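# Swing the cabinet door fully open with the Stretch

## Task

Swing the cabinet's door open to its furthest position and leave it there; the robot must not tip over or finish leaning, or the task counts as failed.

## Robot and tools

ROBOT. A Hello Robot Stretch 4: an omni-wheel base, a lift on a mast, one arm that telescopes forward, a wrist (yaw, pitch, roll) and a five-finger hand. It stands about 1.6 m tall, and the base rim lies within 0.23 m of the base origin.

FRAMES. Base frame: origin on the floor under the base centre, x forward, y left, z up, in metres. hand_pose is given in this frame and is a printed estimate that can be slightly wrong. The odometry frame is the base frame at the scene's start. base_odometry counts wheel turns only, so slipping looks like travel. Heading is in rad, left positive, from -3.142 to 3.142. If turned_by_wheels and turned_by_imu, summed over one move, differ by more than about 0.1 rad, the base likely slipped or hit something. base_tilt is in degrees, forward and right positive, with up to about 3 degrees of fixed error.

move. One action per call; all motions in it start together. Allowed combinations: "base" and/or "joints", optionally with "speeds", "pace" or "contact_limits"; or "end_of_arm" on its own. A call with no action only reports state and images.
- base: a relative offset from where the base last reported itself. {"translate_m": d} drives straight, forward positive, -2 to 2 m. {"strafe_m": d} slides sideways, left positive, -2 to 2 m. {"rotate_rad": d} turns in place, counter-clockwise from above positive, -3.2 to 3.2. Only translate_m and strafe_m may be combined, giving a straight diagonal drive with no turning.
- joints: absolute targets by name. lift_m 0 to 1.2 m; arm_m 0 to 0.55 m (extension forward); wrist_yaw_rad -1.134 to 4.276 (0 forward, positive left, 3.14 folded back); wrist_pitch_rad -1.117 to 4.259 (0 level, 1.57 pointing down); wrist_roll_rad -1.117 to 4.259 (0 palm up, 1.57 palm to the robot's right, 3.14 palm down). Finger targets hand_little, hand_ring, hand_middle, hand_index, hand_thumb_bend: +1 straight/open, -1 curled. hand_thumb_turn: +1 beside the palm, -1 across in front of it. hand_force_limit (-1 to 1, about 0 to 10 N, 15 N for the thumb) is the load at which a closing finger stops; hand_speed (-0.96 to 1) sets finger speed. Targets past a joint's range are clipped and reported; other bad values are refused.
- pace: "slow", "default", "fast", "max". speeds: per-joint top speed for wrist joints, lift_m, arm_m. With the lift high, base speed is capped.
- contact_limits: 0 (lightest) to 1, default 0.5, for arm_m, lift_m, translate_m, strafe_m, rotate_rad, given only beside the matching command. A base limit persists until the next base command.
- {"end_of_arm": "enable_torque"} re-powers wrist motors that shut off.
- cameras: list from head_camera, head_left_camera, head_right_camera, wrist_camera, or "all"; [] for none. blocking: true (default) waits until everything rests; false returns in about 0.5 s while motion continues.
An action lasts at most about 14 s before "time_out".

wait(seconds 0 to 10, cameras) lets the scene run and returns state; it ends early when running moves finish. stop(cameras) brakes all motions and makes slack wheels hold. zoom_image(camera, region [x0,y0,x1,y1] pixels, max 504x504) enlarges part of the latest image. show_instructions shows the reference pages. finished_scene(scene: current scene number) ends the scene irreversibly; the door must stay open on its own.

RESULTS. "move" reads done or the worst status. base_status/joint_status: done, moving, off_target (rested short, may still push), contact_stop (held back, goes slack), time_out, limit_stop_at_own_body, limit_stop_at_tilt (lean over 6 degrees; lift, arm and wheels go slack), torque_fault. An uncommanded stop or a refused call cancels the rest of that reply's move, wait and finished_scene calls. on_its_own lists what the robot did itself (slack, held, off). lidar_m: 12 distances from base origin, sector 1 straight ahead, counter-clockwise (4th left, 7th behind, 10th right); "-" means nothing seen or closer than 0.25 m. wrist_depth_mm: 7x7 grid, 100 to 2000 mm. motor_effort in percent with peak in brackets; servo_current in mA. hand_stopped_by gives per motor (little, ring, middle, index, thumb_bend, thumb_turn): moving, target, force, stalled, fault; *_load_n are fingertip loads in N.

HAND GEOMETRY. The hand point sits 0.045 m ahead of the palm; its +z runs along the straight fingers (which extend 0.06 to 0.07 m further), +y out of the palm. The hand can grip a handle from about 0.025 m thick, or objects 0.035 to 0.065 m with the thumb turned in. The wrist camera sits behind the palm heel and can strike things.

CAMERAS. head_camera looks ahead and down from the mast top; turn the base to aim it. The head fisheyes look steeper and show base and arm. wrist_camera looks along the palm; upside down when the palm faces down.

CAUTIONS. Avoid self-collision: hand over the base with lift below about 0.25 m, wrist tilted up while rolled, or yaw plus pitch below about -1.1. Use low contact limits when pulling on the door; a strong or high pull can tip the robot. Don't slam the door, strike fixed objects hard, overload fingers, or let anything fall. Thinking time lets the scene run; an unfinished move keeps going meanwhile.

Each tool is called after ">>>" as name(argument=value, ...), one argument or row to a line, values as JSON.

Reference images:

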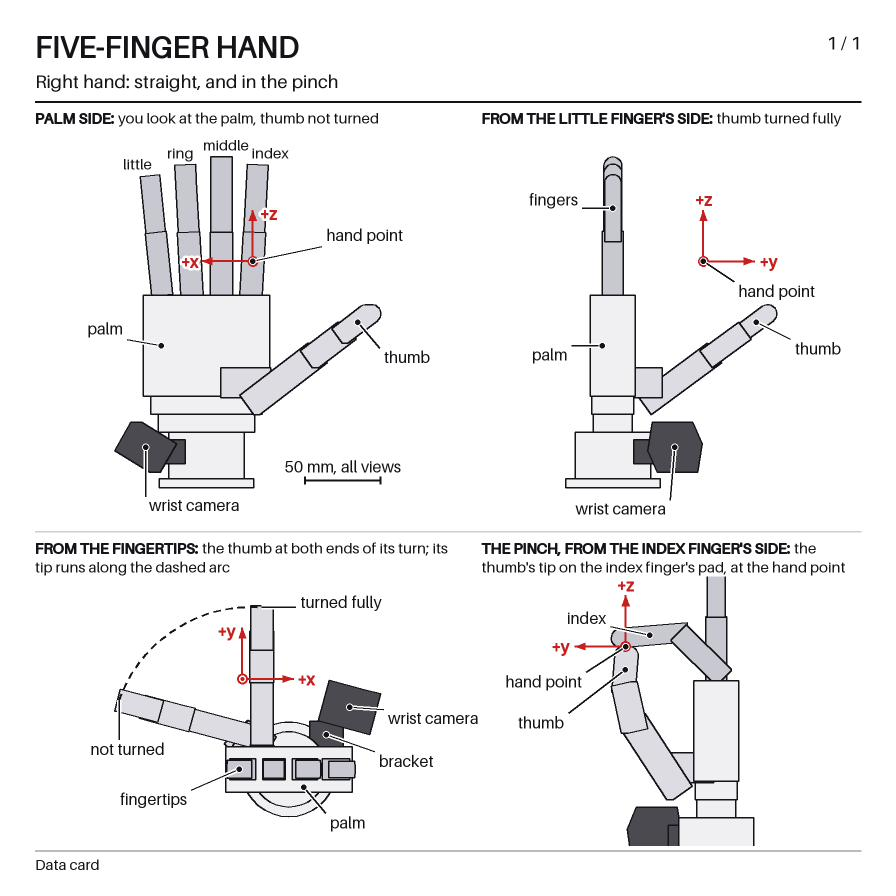

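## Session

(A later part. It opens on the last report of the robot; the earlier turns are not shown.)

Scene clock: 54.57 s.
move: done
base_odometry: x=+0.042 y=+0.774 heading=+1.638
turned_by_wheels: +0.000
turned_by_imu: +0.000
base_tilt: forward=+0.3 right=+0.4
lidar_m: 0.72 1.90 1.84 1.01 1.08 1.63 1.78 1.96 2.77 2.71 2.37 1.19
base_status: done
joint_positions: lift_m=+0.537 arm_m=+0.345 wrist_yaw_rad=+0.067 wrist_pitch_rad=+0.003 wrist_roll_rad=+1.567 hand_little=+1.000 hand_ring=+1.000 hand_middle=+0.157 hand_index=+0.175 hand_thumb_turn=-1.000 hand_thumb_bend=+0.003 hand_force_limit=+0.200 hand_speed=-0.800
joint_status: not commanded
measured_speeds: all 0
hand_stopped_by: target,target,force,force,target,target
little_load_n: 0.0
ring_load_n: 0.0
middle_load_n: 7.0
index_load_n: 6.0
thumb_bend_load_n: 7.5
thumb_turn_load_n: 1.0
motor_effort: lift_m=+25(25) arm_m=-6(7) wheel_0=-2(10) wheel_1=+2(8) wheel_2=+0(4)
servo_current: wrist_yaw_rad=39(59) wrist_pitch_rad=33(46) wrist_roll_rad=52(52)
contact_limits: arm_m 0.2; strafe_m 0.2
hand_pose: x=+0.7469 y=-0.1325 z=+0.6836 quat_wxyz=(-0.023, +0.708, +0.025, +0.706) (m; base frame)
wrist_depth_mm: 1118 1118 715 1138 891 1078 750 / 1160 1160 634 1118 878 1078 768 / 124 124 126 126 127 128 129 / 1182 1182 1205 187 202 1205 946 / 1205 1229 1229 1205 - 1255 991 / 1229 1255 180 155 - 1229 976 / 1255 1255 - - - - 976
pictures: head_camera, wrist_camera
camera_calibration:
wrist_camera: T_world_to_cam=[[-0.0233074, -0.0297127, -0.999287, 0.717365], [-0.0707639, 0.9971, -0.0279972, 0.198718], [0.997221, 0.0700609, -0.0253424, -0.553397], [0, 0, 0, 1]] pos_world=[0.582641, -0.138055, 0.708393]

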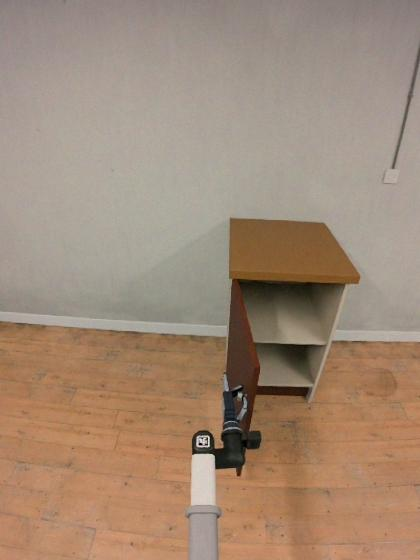

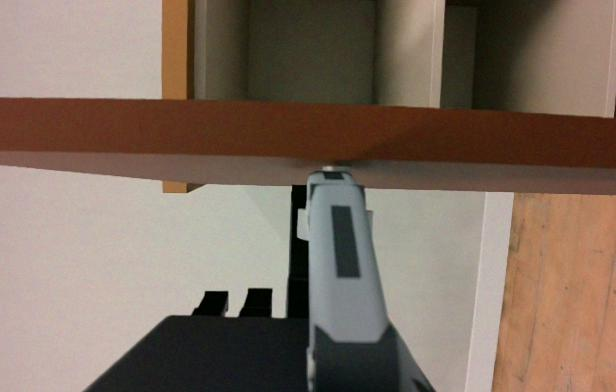

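>>> move(
  base={"translate_m": 0.0156, "strafe_m": 0.068},
  joints={"wrist_yaw_rad": -0.033},
  speeds={"wrist_yaw_rad": 0.12},
  pace="slow",
  contact_limits={"translate_m": 0.15},
)

>>> move(
  base={"translate_m": 0.0215, "strafe_m": 0.066},
  joints={"wrist_yaw_rad": -0.133},
  speeds={"wrist_yaw_rad": 0.12},
  pace="slow",
  contact_limits={"translate_m": 0.15},
  cameras=["head_camera", "wrist_camera"],
)

Scene clock: 58.03 s.
move: done
base_odometry: x=-0.027 y=+0.785 heading=+1.638
turned_by_wheels: +0.000
turned_by_imu: +0.000
base_tilt: forward=+0.3 right=+0.4
lidar_m: 0.67 1.88 1.76 0.96 1.01 1.48 1.79 1.97 2.84 2.80 2.40 1.18
base_status: done
joint_positions: lift_m=+0.537 arm_m=+0.345 wrist_yaw_rad=-0.032 wrist_pitch_rad=+0.003 wrist_roll_rad=+1.567 hand_little=+1.000 hand_ring=+1.000 hand_middle=+0.157 hand_index=+0.175 hand_thumb_turn=-1.000 hand_thumb_bend=+0.003 hand_force_limit=+0.200 hand_speed=-0.800
joint_status: all done
measured_speeds: all 0
hand_stopped_by: target,target,force,force,target,target
little_load_n: 0.0
ring_load_n: 0.0
middle_load_n: 7.5
index_load_n: 6.5
thumb_bend_load_n: 7.0
thumb_turn_load_n: 0.5
motor_effort: lift_m=+25(25) arm_m=-7(7) wheel_0=-4(9) wheel_1=+1(7) wheel_2=+0(9)
servo_current: wrist_yaw_rad=39(98) wrist_pitch_rad=39(52) wrist_roll_rad=39(65)
contact_limits: arm_m 0.2; translate_m 0.15
hand_pose: x=+0.7327 y=-0.1546 z=+0.6836 quat_wxyz=(+0.012, +0.708, -0.010, +0.706) (m; base frame)
wrist_depth_mm: 1160 1182 715 1160 891 1078 750 / 1160 1182 640 1160 878 1078 759 / 124 124 125 126 127 128 129 / 1160 1182 1182 187 203 1205 960 / 1160 1182 1205 1182 - 1205 991 / 1182 1205 179 154 - 1229 976 / 1182 1205 - - - - 960
pictures: none

Scene clock: 59.97 s.
move: done
base_odometry: x=-0.094 y=+0.802 heading=+1.638
turned_by_wheels: +0.000
turned_by_imu: +0.000
base_tilt: forward=+0.2 right=+0.4
lidar_m: 0.68 1.89 1.70 0.89 0.94 1.37 1.82 1.98 2.81 2.85 2.33 0.67
base_status: done
joint_positions: lift_m=+0.537 arm_m=+0.345 wrist_yaw_rad=-0.129 wrist_pitch_rad=+0.003 wrist_roll_rad=+1.567 hand_little=+1.000 hand_ring=+1.000 hand_middle=+0.157 hand_index=+0.175 hand_thumb_turn=-1.000 hand_thumb_bend=+0.003 hand_force_limit=+0.200 hand_speed=-0.800
joint_status: all done
measured_speeds: all 0
hand_stopped_by: target,target,force,force,target,target
little_load_n: 0.0
ring_load_n: 0.0
middle_load_n: 8.0
index_load_n: 6.5
thumb_bend_load_n: 7.0
thumb_turn_load_n: 0.5
motor_effort: lift_m=+25(25) arm_m=-7(7) wheel_0=-3(10) wheel_1=+1(10) wheel_2=-1(12)
servo_current: wrist_yaw_rad=39(150) wrist_pitch_rad=46(52) wrist_roll_rad=33(59)
contact_limits: arm_m 0.2; translate_m 0.15
hand_pose: x=+0.7167 y=-0.1749 z=+0.6836 quat_wxyz=(+0.047, +0.707, -0.044, +0.705) (m; base frame)
wrist_depth_mm: 1205 1205 723 1118 878 1025 768 / 1182 1182 647 1182 866 1078 768 / 124 125 125 126 127 128 129 / 1160 1182 1118 187 211 931 866 / 1182 1160 1182 1182 - 1182 991 / 1138 1138 180 155 - 1182 976 / 1138 1138 - - - - 976
pictures: head_camera, wrist_camera
camera_calibration:
wrist_camera: T_world_to_cam=[[-0.0286552, -0.0245961, -0.999287, 0.720124], [0.12511, 0.991748, -0.0279982, 0.0976739], [0.991729, -0.125823, -0.0253415, -0.550589], [0, 0, 0, 1]] pos_world=[0.55445, -0.148432, 0.708393]

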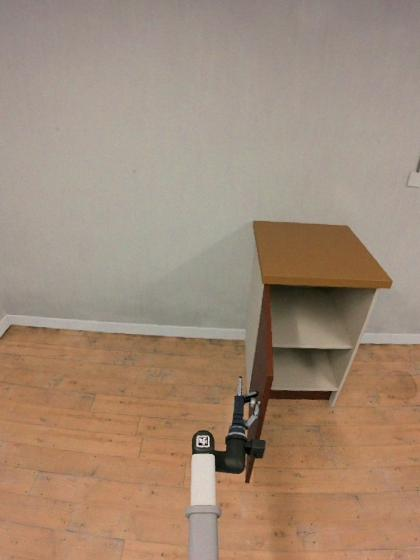

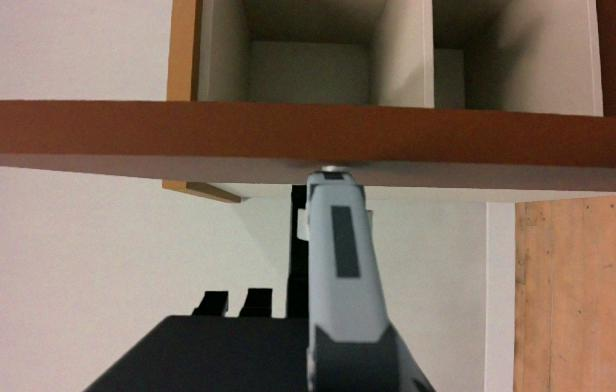

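>>> move(
  base={"translate_m": 0.0282, "strafe_m": 0.063},
  joints={"wrist_yaw_rad": -0.22},
  speeds={"wrist_yaw_rad": 0.11},
  pace="slow",
  contact_limits={"translate_m": 0.1},
  cameras=["head_camera", "wrist_camera"],
)

Scene clock: 61.93 s.
move: contact_stop
base_odometry: x=-0.133 y=+0.824 heading=+1.610
turned_by_wheels: -0.028
turned_by_imu: -0.028
base_tilt: forward=+0.3 right=+0.4
lidar_m: 0.81 1.82 1.68 0.87 0.88 1.31 1.85 1.96 2.81 2.90 2.40 0.66
base_status: translate_m contact_stop (by the wheels' count: +0.024 of +0.028); strafe_m contact_stop (by the wheels' count: +0.038 of +0.063)
joint_positions: lift_m=+0.537 arm_m=+0.345 wrist_yaw_rad=-0.223 wrist_pitch_rad=+0.003 wrist_roll_rad=+1.567 hand_little=+1.000 hand_ring=+1.000 hand_middle=+0.156 hand_index=+0.175 hand_thumb_turn=-1.000 hand_thumb_bend=+0.004 hand_force_limit=+0.200 hand_speed=-0.800
joint_status: all done
measured_speeds: all 0
hand_stopped_by: target,target,force,force,target,target
little_load_n: 0.0
ring_load_n: 0.0
middle_load_n: 3.5
index_load_n: 3.0
thumb_bend_load_n: 9.0
thumb_turn_load_n: 1.0
on_its_own: the wheels are slack since a contact_stop
motor_effort: lift_m=+25(25) arm_m=-5(7) wheel_0=+0(20) wheel_1=+0(8) wheel_2=+0(7)
servo_current: wrist_yaw_rad=33(130) wrist_pitch_rad=39(52) wrist_roll_rad=59(59)
contact_limits: arm_m 0.2; translate_m 0.1
hand_pose: x=+0.6993 y=-0.1929 z=+0.6836 quat_wxyz=(+0.080, +0.704, -0.077, +0.702) (m; base frame)
wrist_depth_mm: 1281 1336 715 931 866 904 788 / 1255 1255 634 1060 878 991 768 / 126 127 128 129 130 131 132 / 1182 286 271 178 201 238 233 / 1182 1160 1160 788 - 1138 946 / 1118 1118 180 155 - 1182 976 / 1118 1118 - - - - 946
pictures: head_camera, wrist_camera
camera_calibration:
wrist_camera: T_world_to_cam=[[-0.0308318, -0.0218077, -0.999287, 0.721247], [0.217337, 0.975695, -0.0279985, 0.0500546], [0.97561, -0.218045, -0.0253428, -0.542235], [0, 0, 0, 1]] pos_world=[0.540369, -0.151341, 0.708393]

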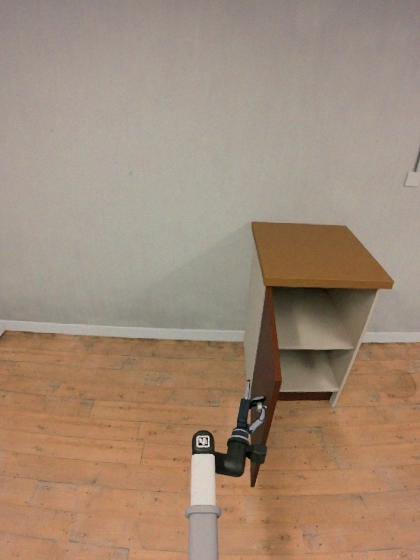

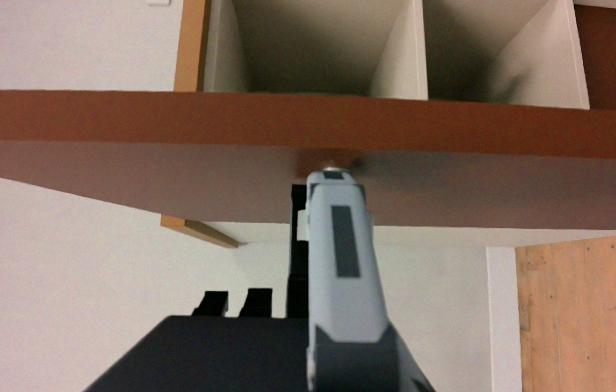

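>>> move(
  base={"translate_m": 0.008, "strafe_m": 0.025},
  pace="slow",
  contact_limits={"translate_m": 0.1},
  cameras=["head_camera", "wrist_camera"],
)

Scene clock: 63.80 s.
move: contact_stop
base_odometry: x=-0.155 y=+0.829 heading=+1.578
turned_by_wheels: -0.032
turned_by_imu: -0.032
base_tilt: forward=+0.2 right=+0.4
lidar_m: 0.82 1.81 1.67 0.83 0.88 1.20 1.85 1.96 2.70 2.91 2.46 0.68
base_status: translate_m contact_stop (by the wheels' count: +0.006 of +0.008); strafe_m contact_stop (by the wheels' count: +0.022 of +0.025)
joint_positions: lift_m=+0.537 arm_m=+0.345 wrist_yaw_rad=-0.221 wrist_pitch_rad=+0.003 wrist_roll_rad=+1.567 hand_little=+1.000 hand_ring=+1.000 hand_middle=+0.156 hand_index=+0.174 hand_thumb_turn=-1.000 hand_thumb_bend=+0.003 hand_force_limit=+0.200 hand_speed=-0.800
joint_status: not commanded
measured_speeds: all 0
hand_stopped_by: target,target,force,force,target,target
little_load_n: 0.0
ring_load_n: 0.0
middle_load_n: 3.5
index_load_n: 2.5
thumb_bend_load_n: 7.0
thumb_turn_load_n: -0.5
on_its_own: the wheels are slack since a contact_stop
motor_effort: lift_m=+25(25) arm_m=-4(6) wheel_0=+0(17) wheel_1=+0(7) wheel_2=+0(13)
servo_current: wrist_yaw_rad=52(78) wrist_pitch_rad=39(52) wrist_roll_rad=39(52)
contact_limits: arm_m 0.2; translate_m 0.1
hand_pose: x=+0.6994 y=-0.1927 z=+0.6836 quat_wxyz=(+0.079, +0.704, -0.077, +0.702) (m; base frame)
wrist_depth_mm: 1308 1308 723 891 854 891 788 / 1255 1281 654 1042 878 1008 778 / 127 128 129 130 131 132 133 / 1160 255 246 173 194 226 221 / 1138 1160 1138 580 - 1060 891 / 1118 1138 180 155 - 1160 976 / 1118 1078 - - - - 976
pictures: head_camera, wrist_camera
camera_calibration:
wrist_camera: T_world_to_cam=[[-0.030804, -0.0218452, -0.999287, 0.721227], [0.21613, 0.975963, -0.0279977, 0.0507502], [0.975879, -0.216838, -0.0253422, -0.542193], [0, 0, 0, 1]] pos_world=[0.540363, -0.151343, 0.708393]

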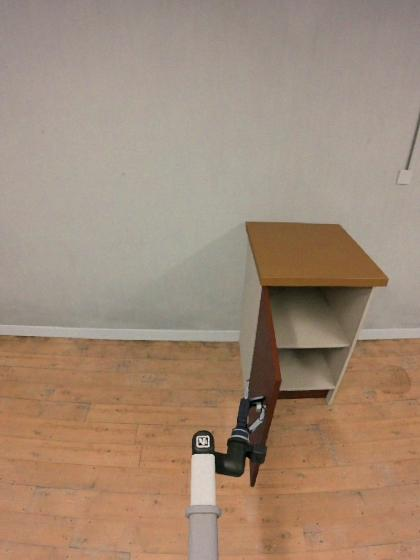

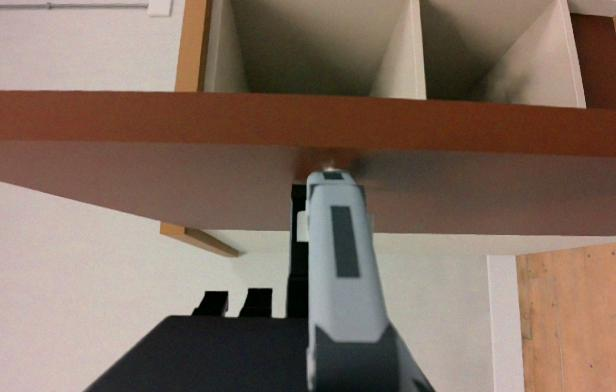

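>>> move(
  joints={"hand_index": 1, "hand_middle": 1},
)

>>> move(
  base={"translate_m": -0.05, "strafe_m": 0.01},
  pace="slow",
  cameras=["head_camera", "wrist_camera"],
)

Scene clock: 67.00 s.
move: done
base_odometry: x=-0.155 y=+0.829 heading=+1.578
turned_by_wheels: +0.000
turned_by_imu: +0.000
base_tilt: forward=+0.3 right=+0.4
lidar_m: 0.82 1.82 1.63 0.84 0.85 1.15 1.83 1.96 2.71 2.91 2.44 0.65
base_status: not commanded
joint_positions: lift_m=+0.537 arm_m=+0.345 wrist_yaw_rad=-0.221 wrist_pitch_rad=+0.003 wrist_roll_rad=+1.567 hand_little=+1.000 hand_ring=+1.000 hand_middle=+1.000 hand_index=+1.000 hand_thumb_turn=-1.000 hand_thumb_bend=+0.000 hand_force_limit=+0.200 hand_speed=-0.800
joint_status: all done
measured_speeds: all 0
hand_stopped_by: target,target,target,target,target,target
little_load_n: 0.0
ring_load_n: 0.0
middle_load_n: 0.0
index_load_n: 0.0
thumb_bend_load_n: 1.0
thumb_turn_load_n: -0.5
on_its_own: the wheels are slack since a contact_stop
motor_effort: lift_m=+25(25) arm_m=-4(4) wheel_0=+0(0) wheel_1=+0(0) wheel_2=+0(0)
servo_current: wrist_yaw_rad=39(52) wrist_pitch_rad=26(52) wrist_roll_rad=39(59)
contact_limits: arm_m 0.2; translate_m 0.1
hand_pose: x=+0.6994 y=-0.1927 z=+0.6836 quat_wxyz=(+0.079, +0.704, -0.077, +0.702) (m; base frame)
wrist_depth_mm: 1308 1308 820 891 854 891 798 / 1281 1281 647 1078 878 1008 768 / 128 129 130 131 131 132 134 / 1160 250 240 169 189 218 257 / 1138 1160 1160 1118 - 1008 891 / 1118 1138 179 181 - 1160 976 / 1098 1098 - - - - 946
pictures: none

Scene clock: 68.70 s.
move: done
base_odometry: x=-0.164 y=+0.779 heading=+1.577
turned_by_wheels: +0.000
turned_by_imu: +0.000
base_tilt: forward=+0.2 right=+0.4
lidar_m: 0.83 1.88 1.65 0.82 0.84 1.17 1.78 1.89 2.62 2.91 2.52 0.71
base_status: done
joint_positions: lift_m=+0.537 arm_m=+0.345 wrist_yaw_rad=-0.221 wrist_pitch_rad=+0.003 wrist_roll_rad=+1.567 hand_little=+1.000 hand_ring=+1.000 hand_middle=+1.000 hand_index=+1.000 hand_thumb_turn=-1.000 hand_thumb_bend=+0.000 hand_force_limit=+0.200 hand_speed=-0.800
joint_status: not commanded
measured_speeds: all 0
hand_stopped_by: target,target,target,target,target,target
little_load_n: 0.0
ring_load_n: 0.0
middle_load_n: 0.0
index_load_n: 0.0
thumb_bend_load_n: 0.0
thumb_turn_load_n: 0.5
motor_effort: lift_m=+25(25) arm_m=-4(4) wheel_0=-2(8) wheel_1=-1(6) wheel_2=+0(10)
servo_current: wrist_yaw_rad=39(52) wrist_pitch_rad=46(52) wrist_roll_rad=52(59)
contact_limits: arm_m 0.2
hand_pose: x=+0.6994 y=-0.1927 z=+0.6836 quat_wxyz=(+0.079, +0.704, -0.077, +0.702) (m; base frame)
wrist_depth_mm: 1366 1397 831 917 866 891 842 / 1336 1336 878 1160 1060 1042 820 / 177 178 180 181 182 184 759 / 1229 285 276 194 218 256 252 / 1229 1205 1182 1205 - 1182 904 / 1160 1182 179 180 - 1205 976 / 1118 1138 - - - - 960
pictures: head_camera, wrist_camera
camera_calibration:
wrist_camera: T_world_to_cam=[[-0.030804, -0.0218452, -0.999287, 0.721227], [0.21613, 0.975963, -0.0279977, 0.0507502], [0.975879, -0.216838, -0.0253422, -0.542193], [0, 0, 0, 1]] pos_world=[0.540363, -0.151343, 0.708393]

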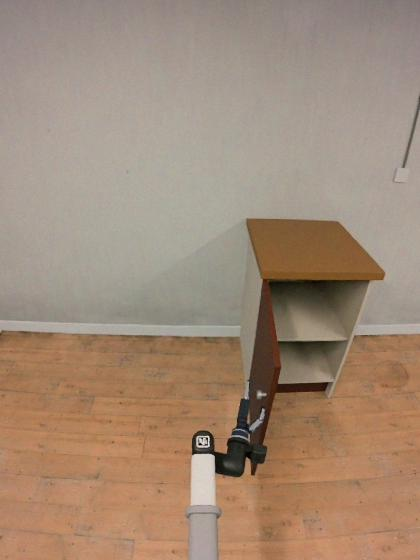

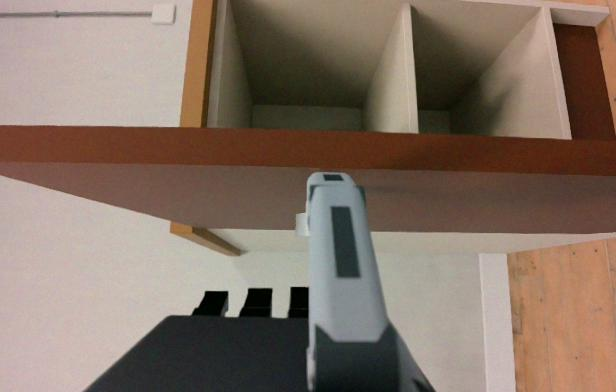

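>>> move(
  base={"translate_m": -0.1, "strafe_m": 0.12},
  cameras=["head_camera"],
)

Scene clock: 71.00 s.
move: done
base_odometry: x=-0.284 y=+0.678 heading=+1.577
turned_by_wheels: +0.000
turned_by_imu: +0.001
base_tilt: forward=+0.2 right=+0.5
lidar_m: 1.41 1.97 1.53 0.70 0.74 1.03 1.67 1.82 2.49 3.04 2.64 0.86
base_status: done
joint_positions: lift_m=+0.537 arm_m=+0.345 wrist_yaw_rad=-0.221 wrist_pitch_rad=+0.003 wrist_roll_rad=+1.567 hand_little=+1.000 hand_ring=+1.000 hand_middle=+1.000 hand_index=+1.000 hand_thumb_turn=-1.000 hand_thumb_bend=+0.000 hand_force_limit=+0.200 hand_speed=-0.800
joint_status: not commanded
measured_speeds: all 0
hand_stopped_by: target,target,target,target,target,target
little_load_n: 0.0
ring_load_n: 0.0
middle_load_n: 0.0
index_load_n: 0.0
thumb_bend_load_n: 0.0
thumb_turn_load_n: 0.5
motor_effort: lift_m=+25(25) arm_m=-4(4) wheel_0=+0(12) wheel_1=+1(9) wheel_2=-1(12)
servo_current: wrist_yaw_rad=46(59) wrist_pitch_rad=39(52) wrist_roll_rad=39(52)
contact_limits: arm_m 0.2
hand_pose: x=+0.6994 y=-0.1927 z=+0.6836 quat_wxyz=(+0.079, +0.704, -0.077, +0.702) (m; base frame)
wrist_depth_mm: 1499 1499 842 1008 976 991 960 / 1430 351 349 327 343 338 332 / 1397 1397 525 521 517 508 496 / 1336 1336 1042 741 723 976 904 / 1255 1281 1336 1336 - 1308 976 / 1255 1308 180 181 - 1229 976 / 1229 1229 - - - - 976
pictures: head_camera

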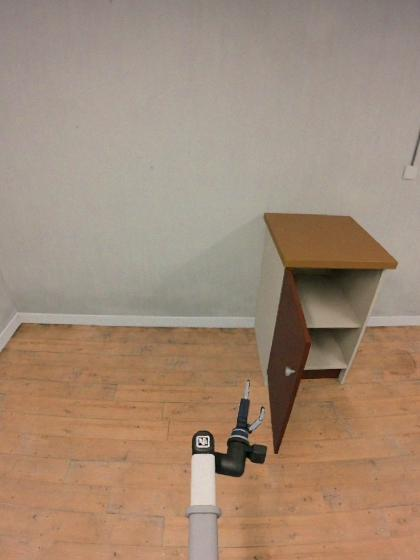

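>>> zoom_image(
  camera="head_camera",
  region=[230, 200, 410, 470],
)

Scaled by 1.867 from the camera's 420x560 image, which has a finer 1200x1600 frame.

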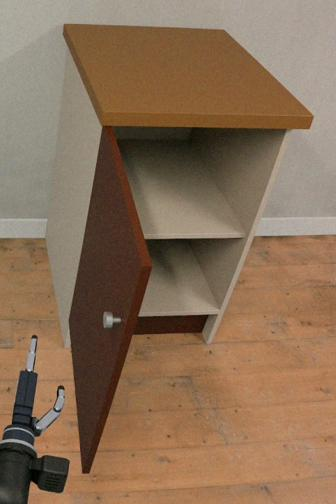

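>>> finished_scene(
  scene=2,
)

The scene is finished: the task was done.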